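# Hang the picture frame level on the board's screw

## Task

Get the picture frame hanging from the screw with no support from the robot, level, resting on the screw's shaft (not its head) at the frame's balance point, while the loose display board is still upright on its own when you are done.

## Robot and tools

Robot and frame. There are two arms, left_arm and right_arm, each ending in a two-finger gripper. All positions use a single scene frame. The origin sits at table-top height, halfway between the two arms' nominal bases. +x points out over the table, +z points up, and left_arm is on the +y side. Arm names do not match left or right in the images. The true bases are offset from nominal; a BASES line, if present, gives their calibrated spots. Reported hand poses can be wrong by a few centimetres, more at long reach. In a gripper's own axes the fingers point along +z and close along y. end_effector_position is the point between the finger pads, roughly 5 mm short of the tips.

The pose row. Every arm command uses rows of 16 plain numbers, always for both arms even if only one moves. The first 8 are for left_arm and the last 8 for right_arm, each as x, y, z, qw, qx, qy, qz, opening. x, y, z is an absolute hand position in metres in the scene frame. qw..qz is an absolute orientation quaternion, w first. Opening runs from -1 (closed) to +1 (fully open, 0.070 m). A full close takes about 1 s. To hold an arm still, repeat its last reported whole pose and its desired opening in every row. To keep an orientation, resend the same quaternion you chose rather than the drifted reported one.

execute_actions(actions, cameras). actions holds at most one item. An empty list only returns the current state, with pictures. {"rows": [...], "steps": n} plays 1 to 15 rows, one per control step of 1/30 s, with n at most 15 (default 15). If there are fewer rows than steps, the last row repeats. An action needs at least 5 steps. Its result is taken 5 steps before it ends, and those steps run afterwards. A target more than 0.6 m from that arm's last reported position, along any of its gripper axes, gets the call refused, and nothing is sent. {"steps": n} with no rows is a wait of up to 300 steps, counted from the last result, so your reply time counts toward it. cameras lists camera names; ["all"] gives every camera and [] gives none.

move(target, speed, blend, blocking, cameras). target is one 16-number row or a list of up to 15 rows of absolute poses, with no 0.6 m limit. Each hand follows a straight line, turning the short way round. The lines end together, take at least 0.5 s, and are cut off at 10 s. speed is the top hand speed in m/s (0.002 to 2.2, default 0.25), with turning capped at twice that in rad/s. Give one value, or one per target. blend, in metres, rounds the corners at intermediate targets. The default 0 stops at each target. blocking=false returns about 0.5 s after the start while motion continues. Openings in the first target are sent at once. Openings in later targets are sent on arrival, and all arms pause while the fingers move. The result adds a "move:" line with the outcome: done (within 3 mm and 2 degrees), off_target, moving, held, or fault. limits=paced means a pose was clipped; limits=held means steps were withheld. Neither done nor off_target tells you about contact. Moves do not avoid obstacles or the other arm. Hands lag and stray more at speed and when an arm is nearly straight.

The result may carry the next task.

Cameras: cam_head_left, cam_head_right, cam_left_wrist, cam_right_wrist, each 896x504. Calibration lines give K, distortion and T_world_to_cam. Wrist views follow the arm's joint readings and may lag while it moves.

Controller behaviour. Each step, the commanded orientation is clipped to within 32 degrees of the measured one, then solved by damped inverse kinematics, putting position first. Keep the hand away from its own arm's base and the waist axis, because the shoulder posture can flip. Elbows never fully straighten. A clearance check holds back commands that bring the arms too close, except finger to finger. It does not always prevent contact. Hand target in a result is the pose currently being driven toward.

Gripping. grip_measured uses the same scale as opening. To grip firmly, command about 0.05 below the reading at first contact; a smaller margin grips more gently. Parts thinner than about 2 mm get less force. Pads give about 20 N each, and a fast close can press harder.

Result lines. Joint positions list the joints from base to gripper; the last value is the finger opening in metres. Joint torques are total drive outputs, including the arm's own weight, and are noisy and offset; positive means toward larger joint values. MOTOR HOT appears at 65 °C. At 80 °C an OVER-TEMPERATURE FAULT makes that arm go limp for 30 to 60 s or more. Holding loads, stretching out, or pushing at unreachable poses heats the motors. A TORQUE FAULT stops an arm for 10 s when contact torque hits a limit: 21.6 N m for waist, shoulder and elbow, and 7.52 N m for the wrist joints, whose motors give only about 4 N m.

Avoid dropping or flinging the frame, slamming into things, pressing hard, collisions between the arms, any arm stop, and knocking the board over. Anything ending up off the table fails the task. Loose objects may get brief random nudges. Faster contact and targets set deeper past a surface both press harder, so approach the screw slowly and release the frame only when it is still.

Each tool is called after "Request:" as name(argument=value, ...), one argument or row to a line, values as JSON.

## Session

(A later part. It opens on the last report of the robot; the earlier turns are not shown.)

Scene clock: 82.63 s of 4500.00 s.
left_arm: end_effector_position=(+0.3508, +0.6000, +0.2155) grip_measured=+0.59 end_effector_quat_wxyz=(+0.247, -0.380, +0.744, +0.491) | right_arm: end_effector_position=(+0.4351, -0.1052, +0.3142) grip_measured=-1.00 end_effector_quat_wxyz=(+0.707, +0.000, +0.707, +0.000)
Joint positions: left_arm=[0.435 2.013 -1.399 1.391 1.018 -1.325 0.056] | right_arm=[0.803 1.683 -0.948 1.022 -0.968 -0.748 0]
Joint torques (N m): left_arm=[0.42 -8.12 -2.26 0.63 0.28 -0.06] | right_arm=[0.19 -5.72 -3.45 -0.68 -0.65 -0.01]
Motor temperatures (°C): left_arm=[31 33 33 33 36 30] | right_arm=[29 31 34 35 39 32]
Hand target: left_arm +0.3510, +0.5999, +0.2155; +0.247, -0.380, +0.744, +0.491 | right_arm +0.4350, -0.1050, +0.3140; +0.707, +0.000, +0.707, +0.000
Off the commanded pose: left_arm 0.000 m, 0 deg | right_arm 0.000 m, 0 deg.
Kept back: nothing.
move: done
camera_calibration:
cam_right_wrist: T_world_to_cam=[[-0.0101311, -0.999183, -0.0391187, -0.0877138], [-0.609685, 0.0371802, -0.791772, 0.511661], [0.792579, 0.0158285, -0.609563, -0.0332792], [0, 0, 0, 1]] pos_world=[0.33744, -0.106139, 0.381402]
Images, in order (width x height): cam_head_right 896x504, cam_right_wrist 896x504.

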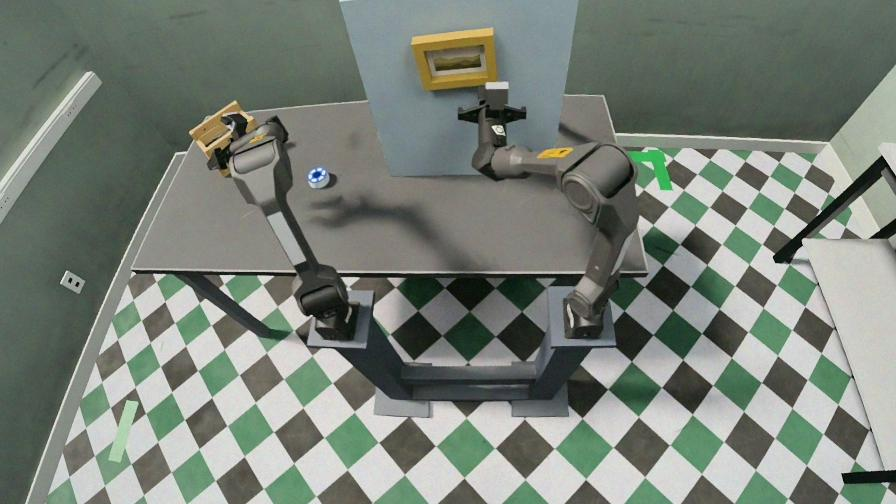

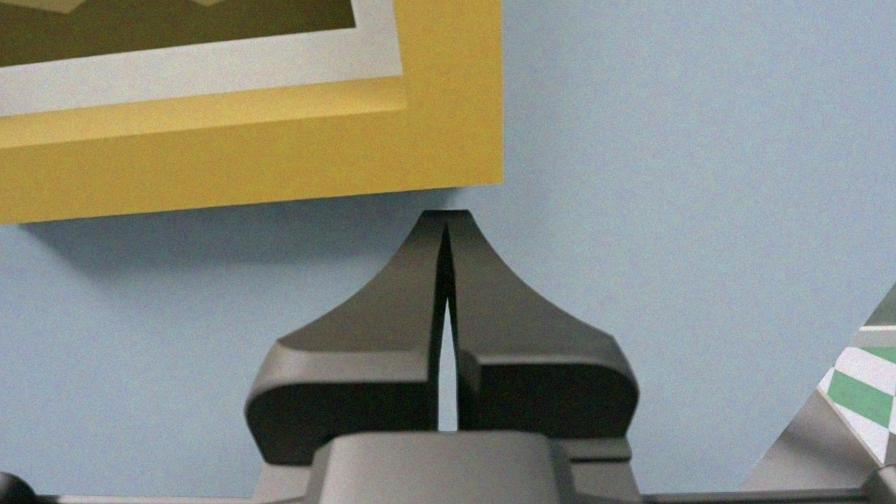

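Request:
move(
  target=[
    [0.3510, 0.5999, 0.2155, 0.247, -0.380, 0.744, 0.491, 0.59, 0.34, -0.105, 0.314, 0.7071, 0, 0.7071, 0, -1],
    [0.3510, 0.5999, 0.2155, 0.247, -0.380, 0.744, 0.491, 0.59, 0.335, -0.035, 0.446, 0.534, 0.466, 0.498, 0.500, 0.45],
  ],
  speed=0.25,
  cameras=["cam_right_wrist","cam_head_right"],
)

Request:
zoom_image(
  camera="cam_head_right",
  region=[380, 0, 540, 130],
)

Scene clock: 90.07 s of 4500.00 s.
left_arm: end_effector_position=(+0.3508, +0.6000, +0.2155) grip_measured=+0.59 end_effector_quat_wxyz=(+0.247, -0.380, +0.744, +0.491) | right_arm: end_effector_position=(+0.3353, -0.0351, +0.4461) grip_measured=+0.45 end_effector_quat_wxyz=(+0.533, +0.465, +0.499, +0.501)
Joint positions: left_arm=[0.435 2.013 -1.399 1.391 1.018 -1.325 0.056] | right_arm=[1.231 1.563 -1.294 1.429 -1.224 0.153 0.051]
Joint torques (N m): left_arm=[0.53 -8.31 -2.29 0.59 0.35 -0.07] | right_arm=[-0.48 -4.78 -3.36 -1.14 -0.15 -0.21]
Motor temperatures (°C): left_arm=[31 33 33 33 36 30] | right_arm=[29 31 34 35 39 32]
Hand target: left_arm +0.3510, +0.5999, +0.2155; +0.247, -0.380, +0.744, +0.491 | right_arm +0.3351, -0.0350, +0.4460; +0.533, +0.465, +0.499, +0.501
Off the commanded pose: left_arm 0.000 m, 0 deg | right_arm 0.000 m, 0 deg.
joint read past its limit (right arm) — joint 5 (wrist pitch), lower limit.
joint sent to its limit (right arm) — joint 5 (wrist pitch), lower limit.
Kept back: nothing.
move: done
camera_calibration:
cam_right_wrist: T_world_to_cam=[[0.0591967, -0.0267022, -0.997889, 0.424972], [-0.610812, 0.789695, -0.0573658, 0.251765], [0.78956, 0.612918, 0.0304373, -0.138457], [0, 0, 0, 1]] pos_world=[0.237945, -0.102607, 0.442731]
Images, in order (width x height): cam_head_right 896x504, cam_right_wrist 896x504.

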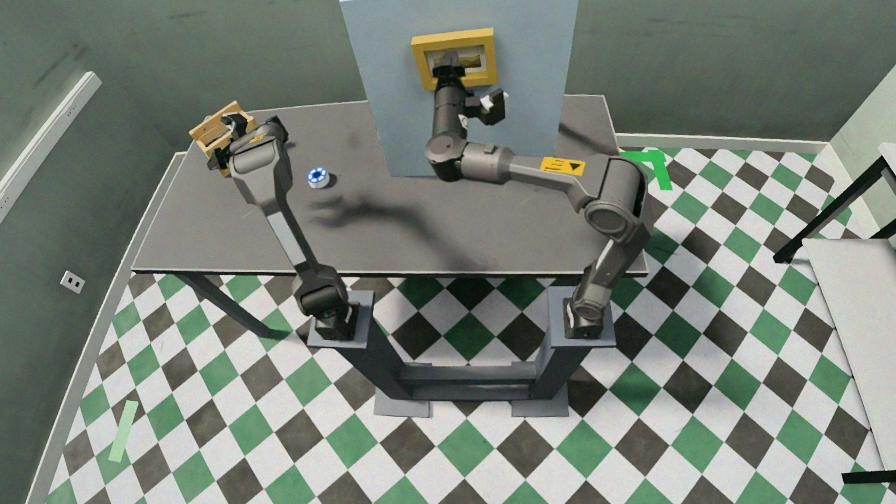

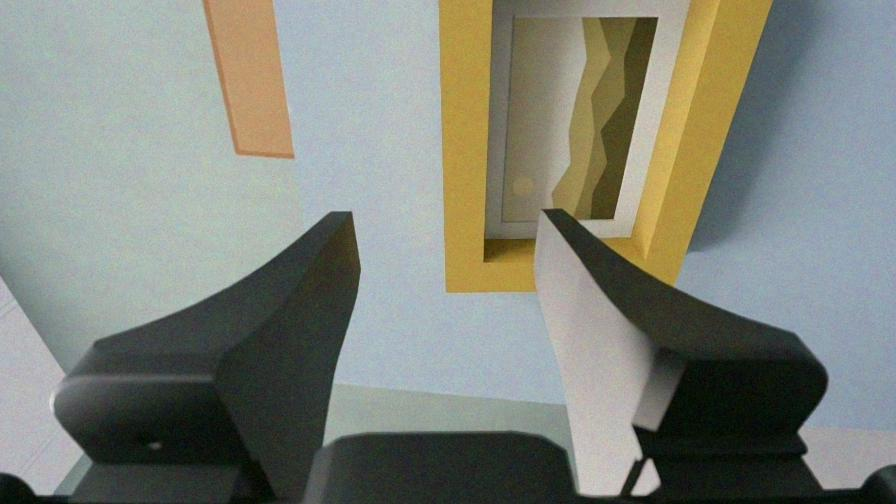

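Scaled by 3.150 from the camera's 896x504 image, which has a finer 1280x720 frame.

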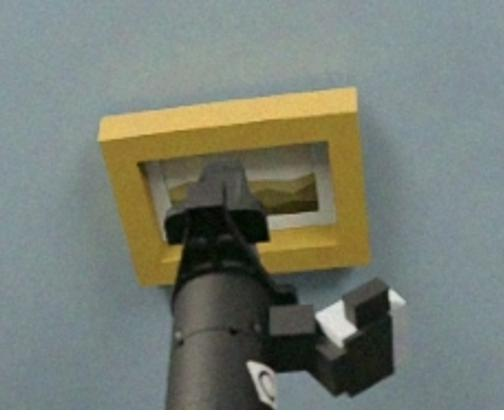

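Request:
move(
  target=[
    [0.3510, 0.5999, 0.2155, 0.247, -0.380, 0.744, 0.491, 0.59, 0.39, -0.035, 0.4445, 0.5296,0.4703,0.4938,0.5045, 0.2],
    [0.3510, 0.5999, 0.2155, 0.247, -0.380, 0.744, 0.491, 0.59, 0.4255, -0.035, 0.4445, 0.5296,0.4703,0.4938,0.5045, 0.2],
  ],
  speed=0.1,
  cameras=["cam_right_wrist"],
)

Scene clock: 91.87 s of 4500.00 s.
left_arm: end_effector_position=(+0.3508, +0.6000, +0.2155) grip_measured=+0.59 end_effector_quat_wxyz=(+0.247, -0.380, +0.744, +0.491) | right_arm: end_effector_position=(+0.4259, -0.0347, +0.4442) grip_measured=+0.20 end_effector_quat_wxyz=(+0.529, +0.471, +0.494, +0.505)
Joint positions: left_arm=[0.435 2.013 -1.399 1.391 1.018 -1.325 0.056] | right_arm=[0.973 1.719 -1.48 1.38 -0.972 0.186 0.042]
Joint torques (N m): left_arm=[0.43 -8.24 -2.26 0.64 0.31 -0.04] | right_arm=[0.72 -7.88 -3.66 -1.05 -0.32 -0.22]
Motor temperatures (°C): left_arm=[31 33 33 33 36 30] | right_arm=[29 31 34 35 39 32]
Hand target: left_arm +0.3510, +0.5999, +0.2155; +0.247, -0.380, +0.744, +0.491 | right_arm +0.4255, -0.0350, +0.4445; +0.530, +0.470, +0.494, +0.504
Off the commanded pose: left_arm 0.000 m, 0 deg | right_arm 0.001 m, 0 deg.
Kept back: nothing.
move: done
camera_calibration:
cam_right_wrist: T_world_to_cam=[[0.0593674, -0.00865798, -0.998199, 0.418505], [-0.609157, 0.791878, -0.0430977, 0.299805], [0.790824, 0.610618, 0.0417376, -0.215809], [0, 0, 0, 1]] pos_world=[0.32845, -0.102009, 0.439679]
Images, in order (width x height): cam_right_wrist 896x504.

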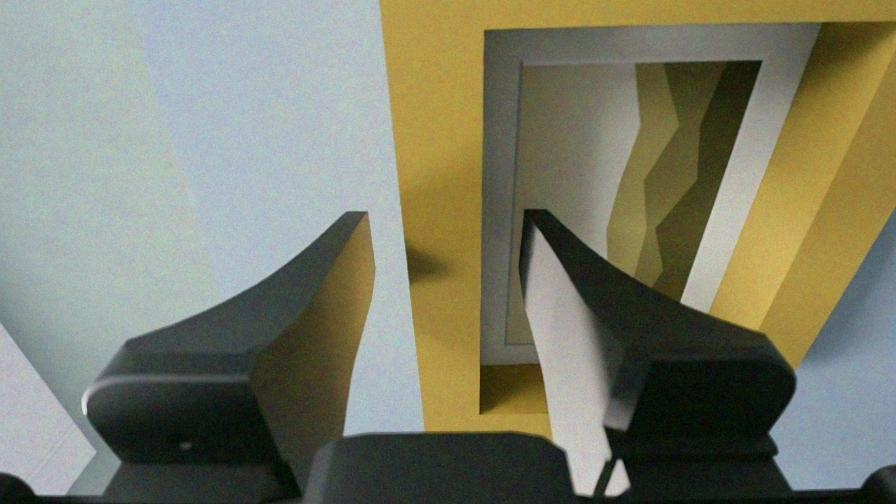

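Request:
move(
  target=[0.3510, 0.5999, 0.2155, 0.247, -0.380, 0.744, 0.491, 0.59, 0.4255, -0.035, 0.4447, 0.5383,0.4617,0.5021,0.4951, -0.38],
  speed=0.05,
  cameras=["cam_right_wrist"],
)

Scene clock: 93.60 s of 4500.00 s.
left_arm: end_effector_position=(+0.3508, +0.6000, +0.2155) grip_measured=+0.59 end_effector_quat_wxyz=(+0.247, -0.380, +0.744, +0.491) | right_arm: end_effector_position=(+0.4258, -0.0351, +0.4443) grip_measured=-0.38 end_effector_quat_wxyz=(+0.539, +0.461, +0.502, +0.494)
Joint positions: left_arm=[0.435 2.013 -1.399 1.391 1.018 -1.325 0.056] | right_arm=[0.973 1.718 -1.479 1.38 -0.972 0.148 0.022]
Joint torques (N m): left_arm=[0.49 -8.18 -2.33 0.6 0.29 -0.03] | right_arm=[0.67 -7.86 -4.68 -0.96 -0.17 0.05]
Motor temperatures (°C): left_arm=[31 33 33 33 36 30] | right_arm=[29 31 34 35 39 32]
Hand target: left_arm +0.3510, +0.5999, +0.2155; +0.247, -0.380, +0.744, +0.491 | right_arm +0.4255, -0.0350, +0.4447; +0.538, +0.462, +0.502, +0.495
Off the commanded pose: left_arm 0.000 m, 0 deg | right_arm 0.000 m, 0 deg.
Kept back: nothing.
move: done
camera_calibration:
cam_right_wrist: T_world_to_cam=[[0.0594853, -0.0469018, -0.997127, 0.416706], [-0.606384, 0.791775, -0.0734175, 0.312259], [0.792944, 0.609009, 0.0186585, -0.206191], [0, 0, 0, 1]] pos_world=[0.328059, -0.102123, 0.442281]
Images, in order (width x height): cam_right_wrist 896x504.

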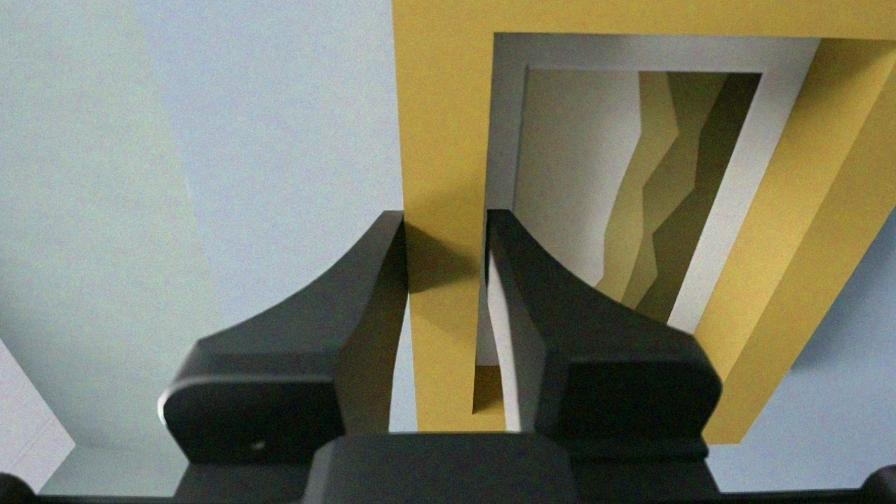

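Request:
move(
  target=[0.3510, 0.5999, 0.2155, 0.247, -0.380, 0.744, 0.491, 0.59, 0.4255, -0.035, 0.4447, 0.5383,0.4617,0.5021,0.4951, -0.46],
  speed=0.05,
  cameras=[],
)

Request:
move(
  target=[
    [0.3510, 0.5999, 0.2155, 0.247, -0.380, 0.744, 0.491, 0.59, 0.4255, -0.035, 0.4447, 0.5383,0.4617,0.5021,0.4951, -0.52],
    [0.3510, 0.5999, 0.2155, 0.247, -0.380, 0.744, 0.491, 0.59, 0.4255, -0.035, 0.4487, 0.5383,0.4617,0.5021,0.4951, -0.52],
    [0.3510, 0.5999, 0.2155, 0.247, -0.380, 0.744, 0.491, 0.59, 0.4255, -0.0415, 0.4490, 0.5225,0.4771,0.4872,0.5117, -0.52],
  ],
  speed=0.03,
  cameras=["cam_right_wrist","cam_head_right","cam_head_left"],
)

Request:
zoom_image(
  camera="cam_head_right",
  region=[405, 20, 505, 100],
)

Scene clock: 94.60 s of 4500.00 s.
left_arm: end_effector_position=(+0.3508, +0.6000, +0.2155) grip_measured=+0.59 end_effector_quat_wxyz=(+0.247, -0.380, +0.744, +0.491) | right_arm: end_effector_position=(+0.4256, -0.0353, +0.4452) grip_measured=-0.45 end_effector_quat_wxyz=(+0.539, +0.461, +0.502, +0.495)
Joint positions: left_arm=[0.435 2.013 -1.399 1.391 1.018 -1.325 0.056] | right_arm=[0.973 1.717 -1.48 1.38 -0.972 0.148 0.019]
Joint torques (N m): left_arm=[0.4 -8.08 -2.2 0.58 0.33 -0.06] | right_arm=[0.5 -6.98 -4 -1.03 -0.11 0.02]
Motor temperatures (°C): left_arm=[31 33 33 33 36 30] | right_arm=[29 31 34 35 39 32]
Hand target: left_arm +0.3510, +0.5999, +0.2155; +0.247, -0.380, +0.744, +0.491 | right_arm +0.4255, -0.0350, +0.4447; +0.538, +0.462, +0.502, +0.495
Off the commanded pose: left_arm 0.000 m, 0 deg | right_arm 0.001 m, 0 deg.
Kept back: nothing.
move: done
No camera images: "cameras" was empty.

Scene clock: 96.53 s of 4500.00 s.
left_arm: end_effector_position=(+0.3508, +0.6000, +0.2155) grip_measured=+0.59 end_effector_quat_wxyz=(+0.247, -0.380, +0.744, +0.491) | right_arm: end_effector_position=(+0.4255, -0.0417, +0.4493) grip_measured=-0.45 end_effector_quat_wxyz=(+0.523, +0.478, +0.487, +0.512)
Joint positions: left_arm=[0.435 2.013 -1.399 1.391 1.018 -1.325 0.056] | right_arm=[0.962 1.698 -1.471 1.385 -0.96 0.201 0.019]
Joint torques (N m): left_arm=[0.44 -8.21 -2.12 0.6 0.31 -0.05] | right_arm=[-0.43 -8.48 -4.28 -1.64 -0.18 -0.04]
Motor temperatures (°C): left_arm=[31 33 33 33 36 30] | right_arm=[29 31 34 35 39 32]
Hand target: left_arm +0.3510, +0.5999, +0.2155; +0.247, -0.380, +0.744, +0.491 | right_arm +0.4255, -0.0415, +0.4490; +0.523, +0.477, +0.487, +0.512
Off the commanded pose: left_arm 0.000 m, 0 deg | right_arm 0.000 m, 0 deg.
Kept back: nothing.
move: done
camera_calibration:
cam_right_wrist: T_world_to_cam=[[0.0602195, 0.0188809, -0.998007, 0.424171], [-0.609648, 0.792373, -0.0217954, 0.295937], [0.790382, 0.609745, 0.059227, -0.219102], [0, 0, 0, 1]] pos_world=[0.328048, -0.108905, 0.442752]
Images, in order (width x height): cam_head_left 896x504, cam_head_right 896x504, cam_right_wrist 896x504.

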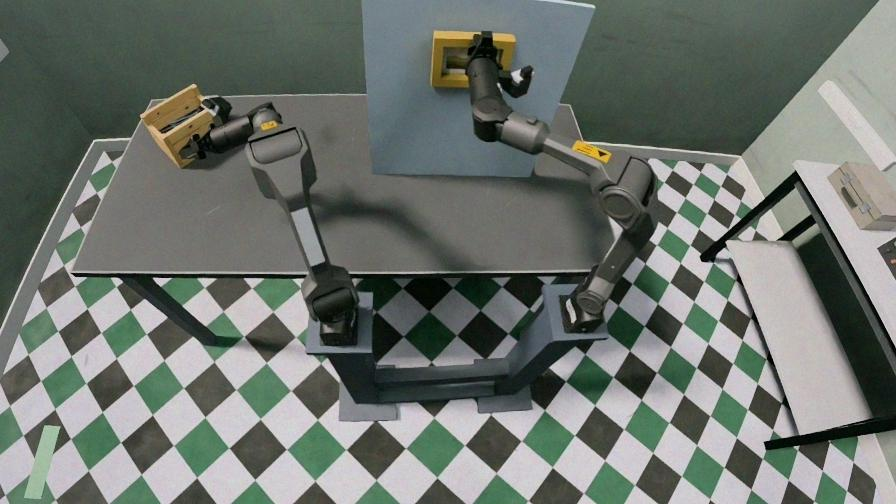

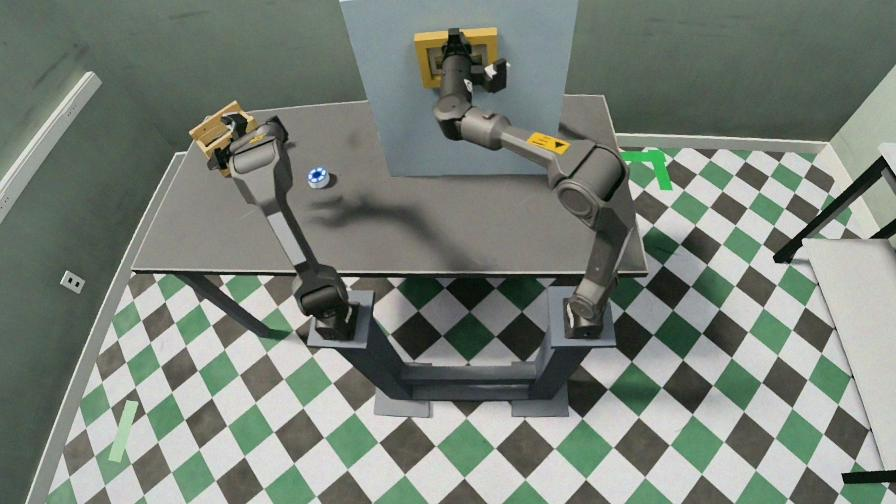

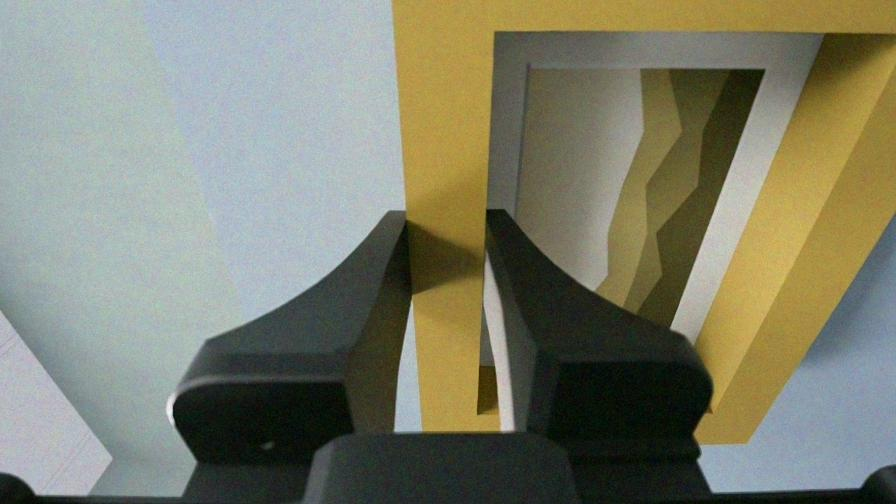

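Scaled by 5.040 from the camera's 896x504 image, which has a finer 1280x720 frame.

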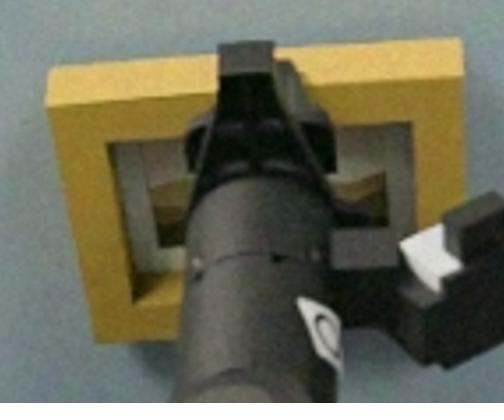

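Request:
move(
  target=[
    [0.3510, 0.5999, 0.2155, 0.247, -0.380, 0.744, 0.491, 0.59, 0.4255, -0.0415, 0.4458, 0.5225,0.4771,0.4872,0.5117, -0.52],
    [0.3510, 0.5999, 0.2155, 0.247, -0.380, 0.744, 0.491, 0.59, 0.4255, -0.0415, 0.4450, 0.5225,0.4771,0.4872,0.5117, -0.52],
  ],
  speed=0.01,
  cameras=[],
)

Request:
move(
  target=[0.3510, 0.5999, 0.2155, 0.247, -0.380, 0.744, 0.491, 0.59, 0.4255, -0.0415, 0.4452, 0.5225,0.4771,0.4872,0.5117, -0.42],
  speed=0.01,
  cameras=["cam_right_wrist"],
)

Request:
move(
  target=[0.3510, 0.5999, 0.2155, 0.247, -0.380, 0.744, 0.491, 0.59, 0.4255, -0.0415, 0.4457, 0.5225,0.4771,0.4872,0.5117, 0.1],
  speed=0.01,
  cameras=["cam_right_wrist"],
)

Scene clock: 97.87 s of 4500.00 s.
left_arm: end_effector_position=(+0.3508, +0.6000, +0.2155) grip_measured=+0.59 end_effector_quat_wxyz=(+0.247, -0.380, +0.744, +0.491) | right_arm: end_effector_position=(+0.4253, -0.0416, +0.4463) grip_measured=-0.45 end_effector_quat_wxyz=(+0.523, +0.477, +0.486, +0.513)
Joint positions: left_arm=[0.435 2.013 -1.399 1.391 1.018 -1.325 0.056] | right_arm=[0.962 1.698 -1.457 1.372 -0.962 0.22 0.019]
Joint torques (N m): left_arm=[0.37 -8.08 -2.14 0.62 0.33 -0.07] | right_arm=[0.56 -5.93 -3.11 -0.68 -0.46 0.08]
Motor temperatures (°C): left_arm=[31 34 33 33 36 30] | right_arm=[29 31 34 35 39 32]
Hand target: left_arm +0.3510, +0.5999, +0.2155; +0.247, -0.380, +0.744, +0.491 | right_arm +0.4255, -0.0415, +0.4450; +0.523, +0.477, +0.487, +0.512
Off the commanded pose: left_arm 0.000 m, 0 deg | right_arm 0.001 m, 0 deg.
Kept back: nothing.
move: done
No camera images: "cameras" was empty.

Scene clock: 98.57 s of 4500.00 s.
left_arm: end_effector_position=(+0.3508, +0.6000, +0.2155) grip_measured=+0.59 end_effector_quat_wxyz=(+0.247, -0.380, +0.744, +0.491) | right_arm: end_effector_position=(+0.4254, -0.0419, +0.4456) grip_measured=-0.42 end_effector_quat_wxyz=(+0.523, +0.477, +0.487, +0.512)
Joint positions: left_arm=[0.435 2.013 -1.399 1.391 1.018 -1.325 0.056] | right_arm=[0.962 1.698 -1.456 1.374 -0.963 0.219 0.02]
Joint torques (N m): left_arm=[0.34 -8.1 -2.16 0.6 0.29 -0.07] | right_arm=[1.07 -5.11 -4.38 -0.76 0.08 -0.25]
Motor temperatures (°C): left_arm=[31 34 33 33 36 30] | right_arm=[29 31 34 35 39 32]
Hand target: left_arm +0.3510, +0.5999, +0.2155; +0.247, -0.380, +0.744, +0.491 | right_arm +0.4255, -0.0415, +0.4452; +0.523, +0.477, +0.487, +0.512
Off the commanded pose: left_arm 0.000 m, 0 deg | right_arm 0.001 m, 0 deg.
Kept back: nothing.
move: done
camera_calibration:
cam_right_wrist: T_world_to_cam=[[0.060685, 0.0182235, -0.997991, 0.420256], [-0.609541, 0.792432, -0.0225945, 0.296277], [0.790428, 0.609687, 0.0591968, -0.21869], [0, 0, 0, 1]] pos_world=[0.327949, -0.109106, 0.439052]
Images, in order (width x height): cam_right_wrist 896x504.

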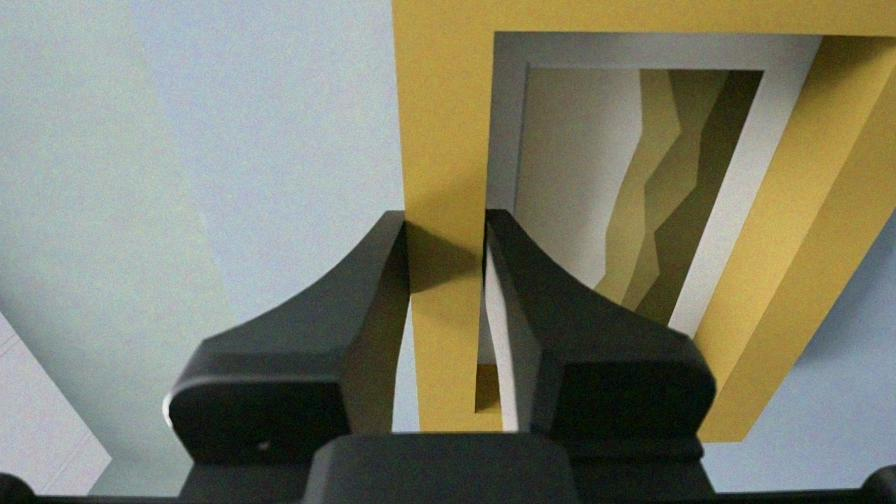

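Scene clock: 99.27 s of 4500.00 s.
left_arm: end_effector_position=(+0.3508, +0.6000, +0.2155) grip_measured=+0.59 end_effector_quat_wxyz=(+0.247, -0.380, +0.744, +0.491) | right_arm: end_effector_position=(+0.4255, -0.0415, +0.4455) grip_measured=+0.10 end_effector_quat_wxyz=(+0.523, +0.477, +0.487, +0.512)
Joint positions: left_arm=[0.435 2.013 -1.399 1.391 1.018 -1.325 0.056] | right_arm=[0.962 1.699 -1.458 1.375 -0.962 0.217 0.039]
Joint torques (N m): left_arm=[0.57 -8.18 -2.38 0.57 0.34 -0.1] | right_arm=[-0.07 -7.82 -4.65 -0.94 -0.34 -0.2]
Motor temperatures (°C): left_arm=[31 34 33 33 36 30] | right_arm=[29 31 34 35 39 32]
Hand target: left_arm +0.3510, +0.5999, +0.2155; +0.247, -0.380, +0.744, +0.491 | right_arm +0.4255, -0.0415, +0.4457; +0.523, +0.477, +0.487, +0.512
Off the commanded pose: left_arm 0.000 m, 0 deg | right_arm 0.000 m, 0 deg.
Kept back: nothing.
move: done
camera_calibration:
cam_right_wrist: T_world_to_cam=[[0.0599913, 0.0176721, -0.998042, 0.420524], [-0.610189, 0.791932, -0.0226553, 0.296267], [0.789981, 0.610354, 0.0582923, -0.218481], [0, 0, 0, 1]] pos_world=[0.328147, -0.108704, 0.439149]
Images, in order (width x height): cam_right_wrist 896x504.

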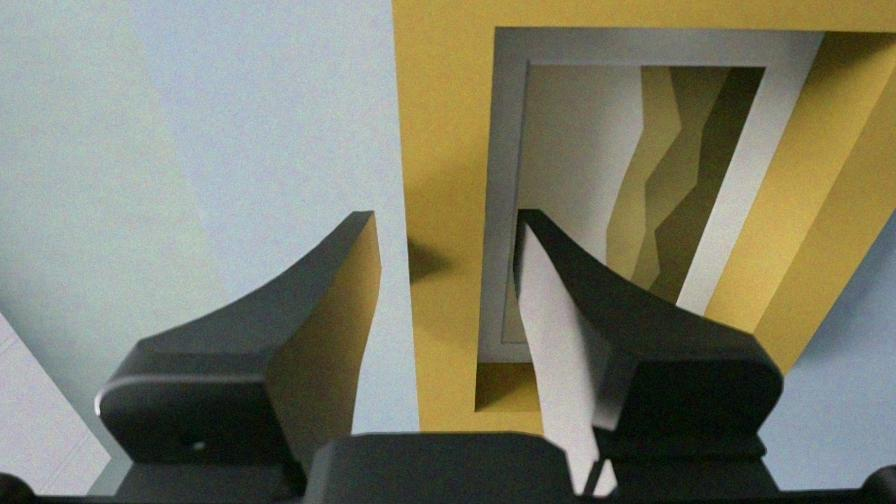

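Request:
move(
  target=[
    [0.3510, 0.5999, 0.2155, 0.247, -0.380, 0.744, 0.491, 0.59, 0.345, -0.0415, 0.442, 0.5225,0.4771,0.4872,0.5117, 0.1],
    [0.3510, 0.5999, 0.2155, 0.247, -0.380, 0.744, 0.491, 0.59, 0.335, -0.040, 0.365, 0.7071, 0, 0.7071, 0, -1],
  ],
  speed=0.15,
  cameras=["cam_right_wrist","cam_head_right","cam_head_left"],
)

Request:
zoom_image(
  camera="cam_head_right",
  region=[405, 20, 505, 100],
)

Scene clock: 106.67 s of 4500.00 s.
left_arm: end_effector_position=(+0.3508, +0.6000, +0.2155) grip_measured=+0.59 end_effector_quat_wxyz=(+0.247, -0.380, +0.744, +0.491) | right_arm: end_effector_position=(+0.3352, -0.0401, +0.3650) grip_measured=-1.00 end_effector_quat_wxyz=(+0.705, -0.004, +0.709, +0.004)
Joint positions: left_arm=[0.435 2.013 -1.399 1.391 1.018 -1.325 0.056] | right_arm=[1.224 1.59 -1.064 1.407 -1.224 -1.104 0]
Joint torques (N m): left_arm=[0.4 -8.23 -2.2 0.57 0.35 -0.08] | right_arm=[0.34 -5.21 -3.93 -1.05 -0.34 0.26]
Motor temperatures (°C): left_arm=[31 34 33 33 36 30] | right_arm=[29 31 34 35 39 32]
Hand target: left_arm +0.3510, +0.5999, +0.2155; +0.247, -0.380, +0.744, +0.491 | right_arm +0.3352, -0.0401, +0.3651; +0.705, -0.004, +0.709, +0.004
Off the commanded pose: left_arm 0.000 m, 0 deg | right_arm 0.000 m, 1 deg.
joint sent to its limit (right arm) — joint 5 (wrist pitch), lower limit.
Kept back: nothing.
move: done
camera_calibration:
cam_right_wrist: T_world_to_cam=[[0.00163281, -0.999269, -0.038207, -0.0260355], [-0.615576, 0.0291057, -0.78754, 0.488728], [0.788076, 0.0248052, -0.615078, 0.079648], [0, 0, 0, 1]] pos_world=[0.238123, -0.042217, 0.432888]
Images, in order (width x height): cam_head_left 896x504, cam_head_right 896x504, cam_right_wrist 896x504.

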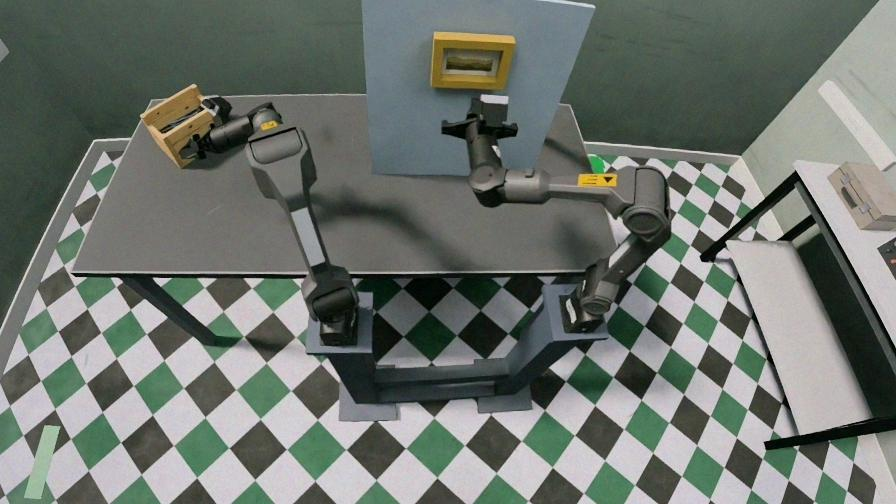

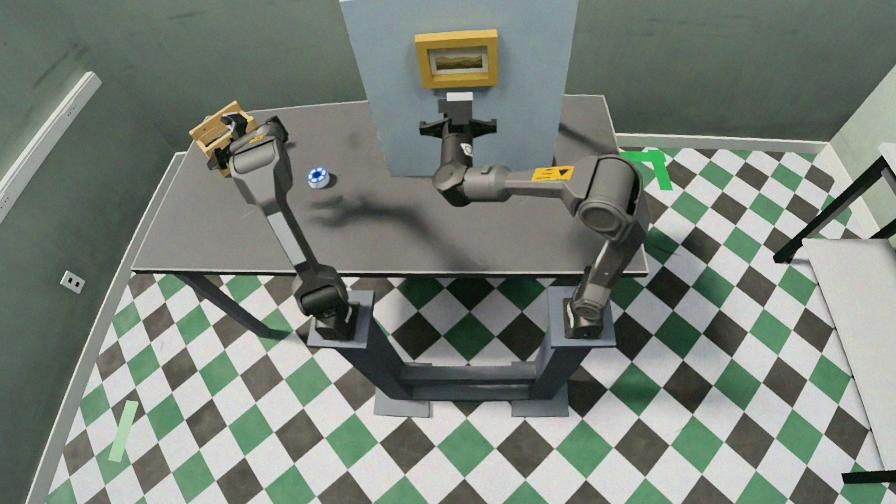

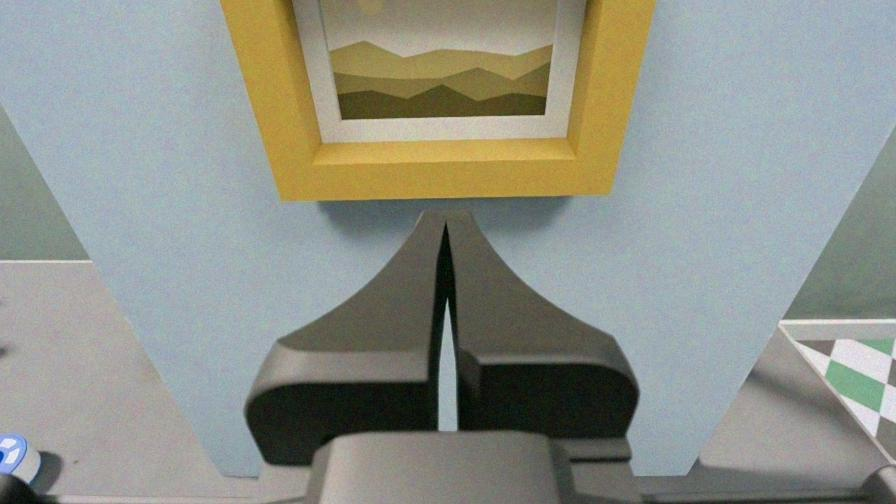

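Scaled by 5.040 from the camera's 896x504 image, which has a finer 1280x720 frame.

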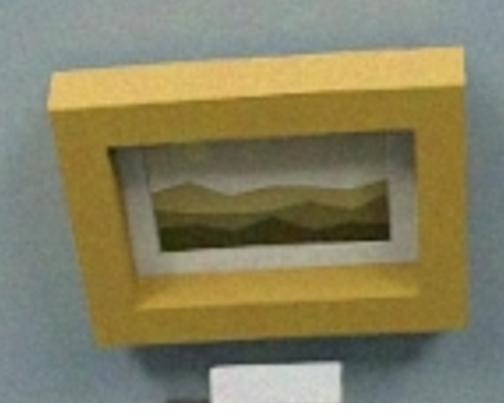

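Request:
move(
  target=[
    [0.3510, 0.5999, 0.2155, 0.247, -0.380, 0.744, 0.491, 0.59, 0.39, -0.035, 0.367, 0.7071, 0, 0.7071, 0, -1],
    [0.3510, 0.5999, 0.2155, 0.247, -0.380, 0.744, 0.491, 0.59, 0.434, -0.035, 0.367, 0.7071, 0, 0.7071, 0, -1],
  ],
  speed=0.08,
  cameras=["cam_right_wrist"],
)

Scene clock: 108.50 s of 4500.00 s.
left_arm: end_effector_position=(+0.3508, +0.6000, +0.2155) grip_measured=+0.59 end_effector_quat_wxyz=(+0.247, -0.380, +0.744, +0.491) | right_arm: end_effector_position=(+0.4343, -0.0348, +0.3669) grip_measured=-1.00 end_effector_quat_wxyz=(+0.707, +0.000, +0.707, +0.000)
Joint positions: left_arm=[0.435 2.013 -1.399 1.391 1.018 -1.325 0.056] | right_arm=[0.954 1.775 -1.304 1.299 -0.983 -1.105 0]
Joint torques (N m): left_arm=[0.67 -8.29 -2.21 0.57 0.35 -0.07] | right_arm=[0.69 -7.83 -3.62 -0.89 -0.5 -0.1]
Motor temperatures (°C): left_arm=[31 34 33 33 36 30] | right_arm=[29 31 34 35 39 32]
Hand target: left_arm +0.3510, +0.5999, +0.2155; +0.247, -0.380, +0.744, +0.491 | right_arm +0.4340, -0.0350, +0.3670; +0.707, +0.000, +0.707, +0.000
Off the commanded pose: left_arm 0.000 m, 0 deg | right_arm 0.000 m, 0 deg.
Kept back: nothing.
move: done
camera_calibration:
cam_right_wrist: T_world_to_cam=[[-0.00936105, -0.999188, -0.0391882, -0.0156404], [-0.610348, 0.0367522, -0.79128, 0.550419], [0.792078, 0.0165113, -0.610197, -0.0011834], [0, 0, 0, 1]] pos_world=[0.336738, -0.0358373, 0.4342]
Images, in order (width x height): cam_right_wrist 896x504.

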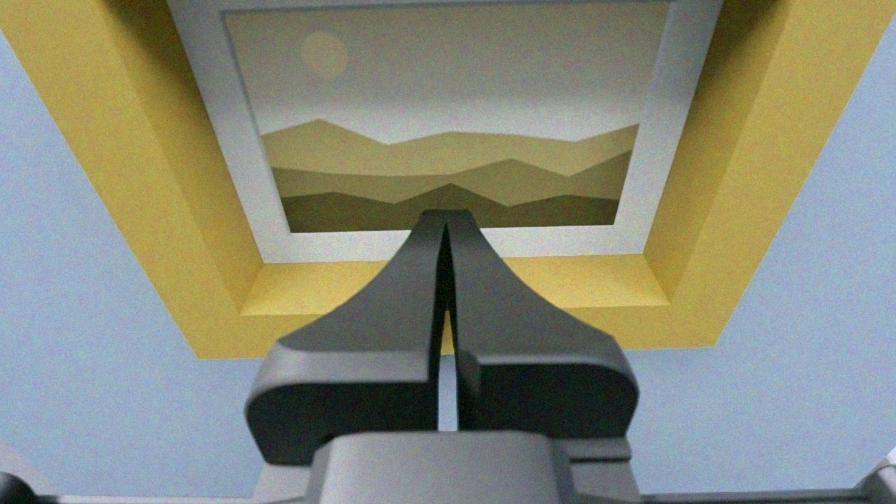

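Request:
move(
  target=[0.3510, 0.5999, 0.2155, 0.247, -0.380, 0.744, 0.491, 0.59, 0.434, 0.006, 0.367, 0.7071, 0, 0.7071, 0, -1],
  speed=0.06,
  cameras=["cam_right_wrist"],
)

Request:
move(
  target=[0.3510, 0.5999, 0.2155, 0.247, -0.380, 0.744, 0.491, 0.59, 0.434, 0.014, 0.367, 0.7071, 0, 0.7071, 0, -1],
  speed=0.02,
  cameras=["cam_right_wrist"],
)

Scene clock: 109.87 s of 4500.00 s.
left_arm: end_effector_position=(+0.3508, +0.6000, +0.2155) grip_measured=+0.59 end_effector_quat_wxyz=(+0.247, -0.380, +0.744, +0.491) | right_arm: end_effector_position=(+0.4340, +0.0066, +0.3669) grip_measured=-1.00 end_effector_quat_wxyz=(+0.707, +0.000, +0.707, +0.000)
Joint positions: left_arm=[0.435 2.013 -1.399 1.391 1.018 -1.325 0.056] | right_arm=[1.022 1.89 -1.471 1.364 -1.032 -1.183 0]
Joint torques (N m): left_arm=[0.5 -8.33 -2.26 0.56 0.37 -0.08] | right_arm=[-0.5 -8.62 -3.57 -1.01 -0.43 0.17]
Motor temperatures (°C): left_arm=[31 34 33 33 36 30] | right_arm=[29 31 34 35 39 32]
Hand target: left_arm +0.3510, +0.5999, +0.2155; +0.247, -0.380, +0.744, +0.491 | right_arm +0.4340, +0.0060, +0.3670; +0.707, +0.000, +0.707, +0.000
Off the commanded pose: left_arm 0.000 m, 0 deg | right_arm 0.001 m, 0 deg.
Kept back: nothing.
move: done
camera_calibration:
cam_right_wrist: T_world_to_cam=[[-0.00906245, -0.999221, -0.0384203, 0.0252872], [-0.610356, 0.0359617, -0.79131, 0.548673], [0.792075, 0.0162789, -0.610206, -0.00154369], [0, 0, 0, 1]] pos_world=[0.336338, 0.00556133, 0.4342]
Images, in order (width x height): cam_right_wrist 896x504.

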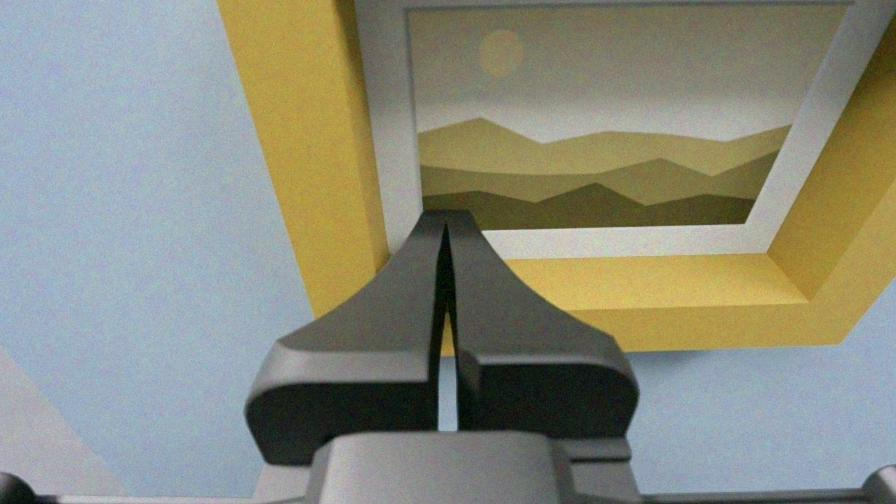

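Scene clock: 110.57 s of 4500.00 s.
left_arm: end_effector_position=(+0.3508, +0.6000, +0.2155) grip_measured=+0.59 end_effector_quat_wxyz=(+0.247, -0.380, +0.744, +0.491) | right_arm: end_effector_position=(+0.4340, +0.0141, +0.3671) grip_measured=-1.00 end_effector_quat_wxyz=(+0.707, +0.000, +0.707, +0.000)
Joint positions: left_arm=[0.435 2.013 -1.399 1.391 1.018 -1.325 0.056] | right_arm=[1.033 1.912 -1.506 1.376 -1.04 -1.198 0]
Joint torques (N m): left_arm=[0.52 -8.21 -2.16 0.57 0.36 -0.06] | right_arm=[0.31 -7.84 -4.21 -0.95 -0.41 -0.02]
Motor temperatures (°C): left_arm=[31 34 33 33 36 30] | right_arm=[29 31 34 35 39 32]
Hand target: left_arm +0.3510, +0.5999, +0.2155; +0.247, -0.380, +0.744, +0.491 | right_arm +0.4340, +0.0140, +0.3670; +0.707, +0.000, +0.707, +0.000
Off the commanded pose: left_arm 0.000 m, 0 deg | right_arm 0.000 m, 0 deg.
Kept back: nothing.
move: done
camera_calibration:
cam_right_wrist: T_world_to_cam=[[-0.00966418, -0.999174, -0.0394584, 0.0334392], [-0.610163, 0.0371549, -0.791404, 0.548443], [0.792217, 0.0164278, -0.610019, -0.00173605], [0, 0, 0, 1]] pos_world=[0.336338, 0.0130628, 0.434301]
Images, in order (width x height): cam_right_wrist 896x504.

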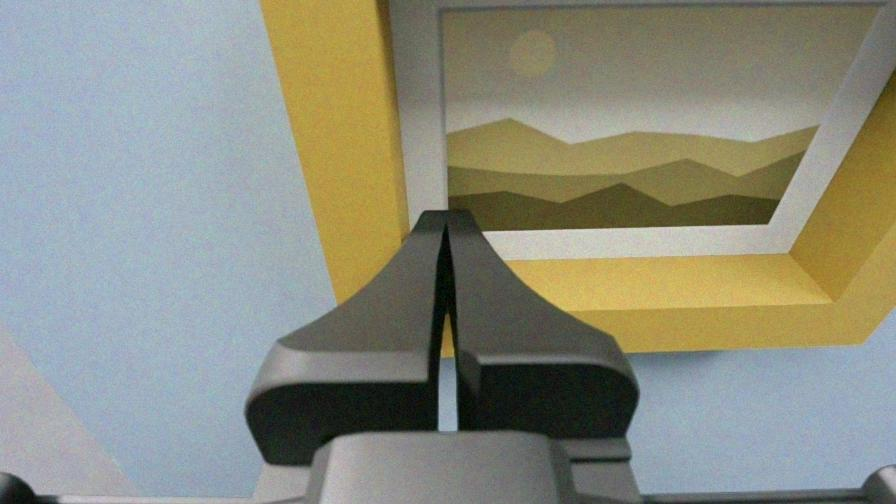

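Request:
move(
  target=[0.3510, 0.5999, 0.2155, 0.247, -0.380, 0.744, 0.491, 0.59, 0.434, 0.019, 0.367, 0.7071, 0, 0.7071, 0, -1],
  speed=0.02,
  cameras=["cam_right_wrist"],
)

Request:
move(
  target=[0.3510, 0.5999, 0.2155, 0.247, -0.380, 0.744, 0.491, 0.59, 0.434, 0.024, 0.367, 0.7071, 0, 0.7071, 0, -1],
  speed=0.02,
  cameras=["cam_right_wrist","cam_head_right"],
)

Request:
zoom_image(
  camera="cam_head_right",
  region=[405, 20, 505, 100],
)

Scene clock: 111.57 s of 4500.00 s.
left_arm: end_effector_position=(+0.3508, +0.6000, +0.2155) grip_measured=+0.59 end_effector_quat_wxyz=(+0.247, -0.380, +0.744, +0.491) | right_arm: end_effector_position=(+0.4342, +0.0186, +0.3674) grip_measured=-1.00 end_effector_quat_wxyz=(+0.707, +0.001, +0.707, +0.000)
Joint positions: left_arm=[0.435 2.013 -1.399 1.391 1.018 -1.325 0.056] | right_arm=[1.039 1.927 -1.529 1.383 -1.046 -1.209 0]
Joint torques (N m): left_arm=[0.22 -8.35 -2.19 0.55 0.36 -0.1] | right_arm=[1.15 -7.02 -4.17 -0.91 -0.06 -0.1]
Motor temperatures (°C): left_arm=[31 34 33 33 36 30] | right_arm=[29 31 34 35 39 32]
Hand target: left_arm +0.3510, +0.5999, +0.2155; +0.247, -0.380, +0.744, +0.491 | right_arm +0.4340, +0.0190, +0.3670; +0.707, +0.000, +0.707, +0.000
Off the commanded pose: left_arm 0.000 m, 0 deg | right_arm 0.001 m, 0 deg.
Kept back: nothing.
move: done
camera_calibration:
cam_right_wrist: T_world_to_cam=[[-0.0111244, -0.999171, -0.0391485, 0.0383982], [-0.609539, 0.037812, -0.791854, 0.548529], [0.792678, 0.0150536, -0.609454, -0.00222469], [0, 0, 0, 1]] pos_world=[0.33654, 0.0176589, 0.434502]
Images, in order (width x height): cam_right_wrist 896x504.

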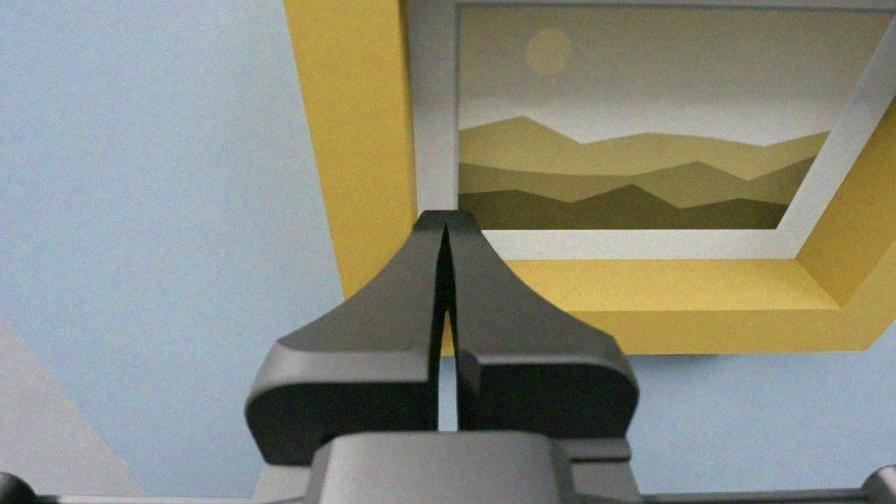

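Scene clock: 112.27 s of 4500.00 s.
left_arm: end_effector_position=(+0.3508, +0.6000, +0.2155) grip_measured=+0.59 end_effector_quat_wxyz=(+0.247, -0.380, +0.744, +0.491) | right_arm: end_effector_position=(+0.4343, +0.0231, +0.3681) grip_measured=-1.00 end_effector_quat_wxyz=(+0.708, +0.001, +0.706, +0.000)
Joint positions: left_arm=[0.435 2.013 -1.399 1.391 1.018 -1.325 0.056] | right_arm=[1.045 1.941 -1.553 1.39 -1.051 -1.22 0]
Joint torques (N m): left_arm=[0.35 -8.41 -2.2 0.53 0.36 -0.09] | right_arm=[2.45 -5.97 -3.78 -0.81 0.38 -0.15]
Motor temperatures (°C): left_arm=[31 34 32 33 36 30] | right_arm=[29 31 34 35 39 32]
Hand target: left_arm +0.3510, +0.5999, +0.2155; +0.247, -0.380, +0.744, +0.491 | right_arm +0.4340, +0.0240, +0.3670; +0.707, +0.000, +0.707, +0.000
Off the commanded pose: left_arm 0.000 m, 0 deg | right_arm 0.001 m, 0 deg.
Kept back: nothing.
move: done
camera_calibration:
cam_right_wrist: T_world_to_cam=[[-0.0119916, -0.999123, -0.0401082, 0.0436323], [-0.608604, 0.0391186, -0.792509, 0.548919], [0.793383, 0.0149066, -0.60854, -0.00257789], [0, 0, 0, 1]] pos_world=[0.336643, 0.0221595, 0.435204]
Images, in order (width x height): cam_head_right 896x504, cam_right_wrist 896x504.

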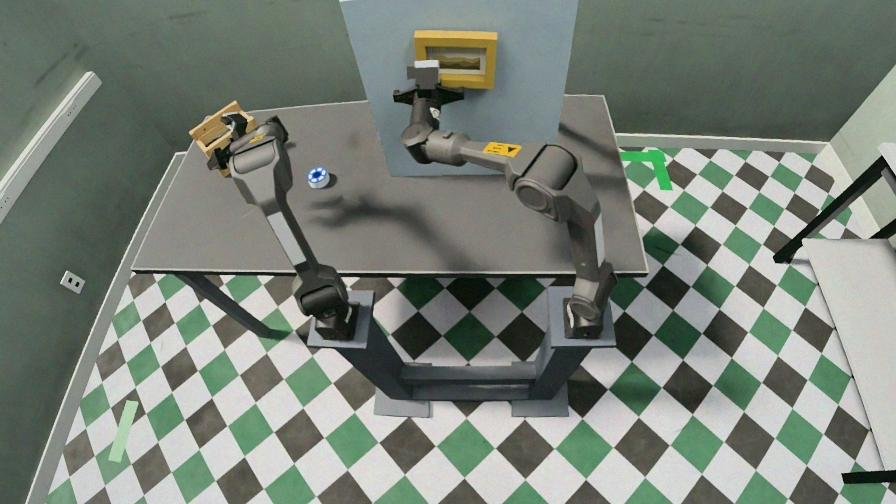

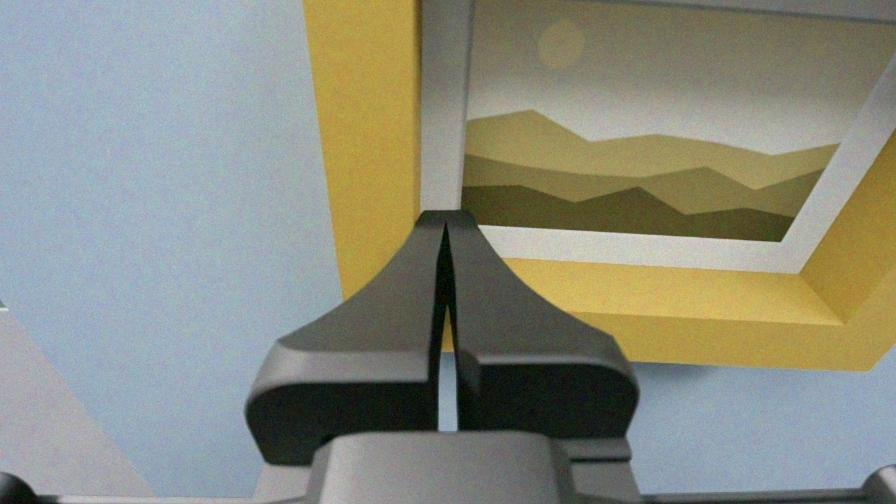

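Scaled by 5.040 from the camera's 896x504 image, which has a finer 1280x720 frame.

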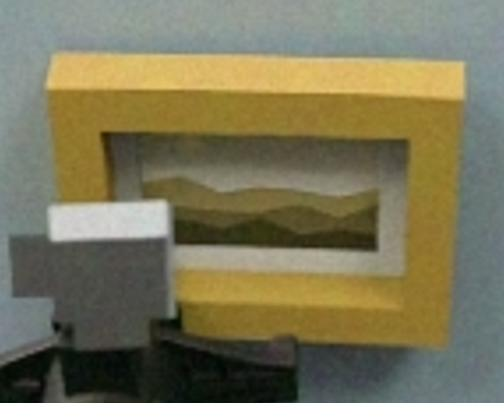

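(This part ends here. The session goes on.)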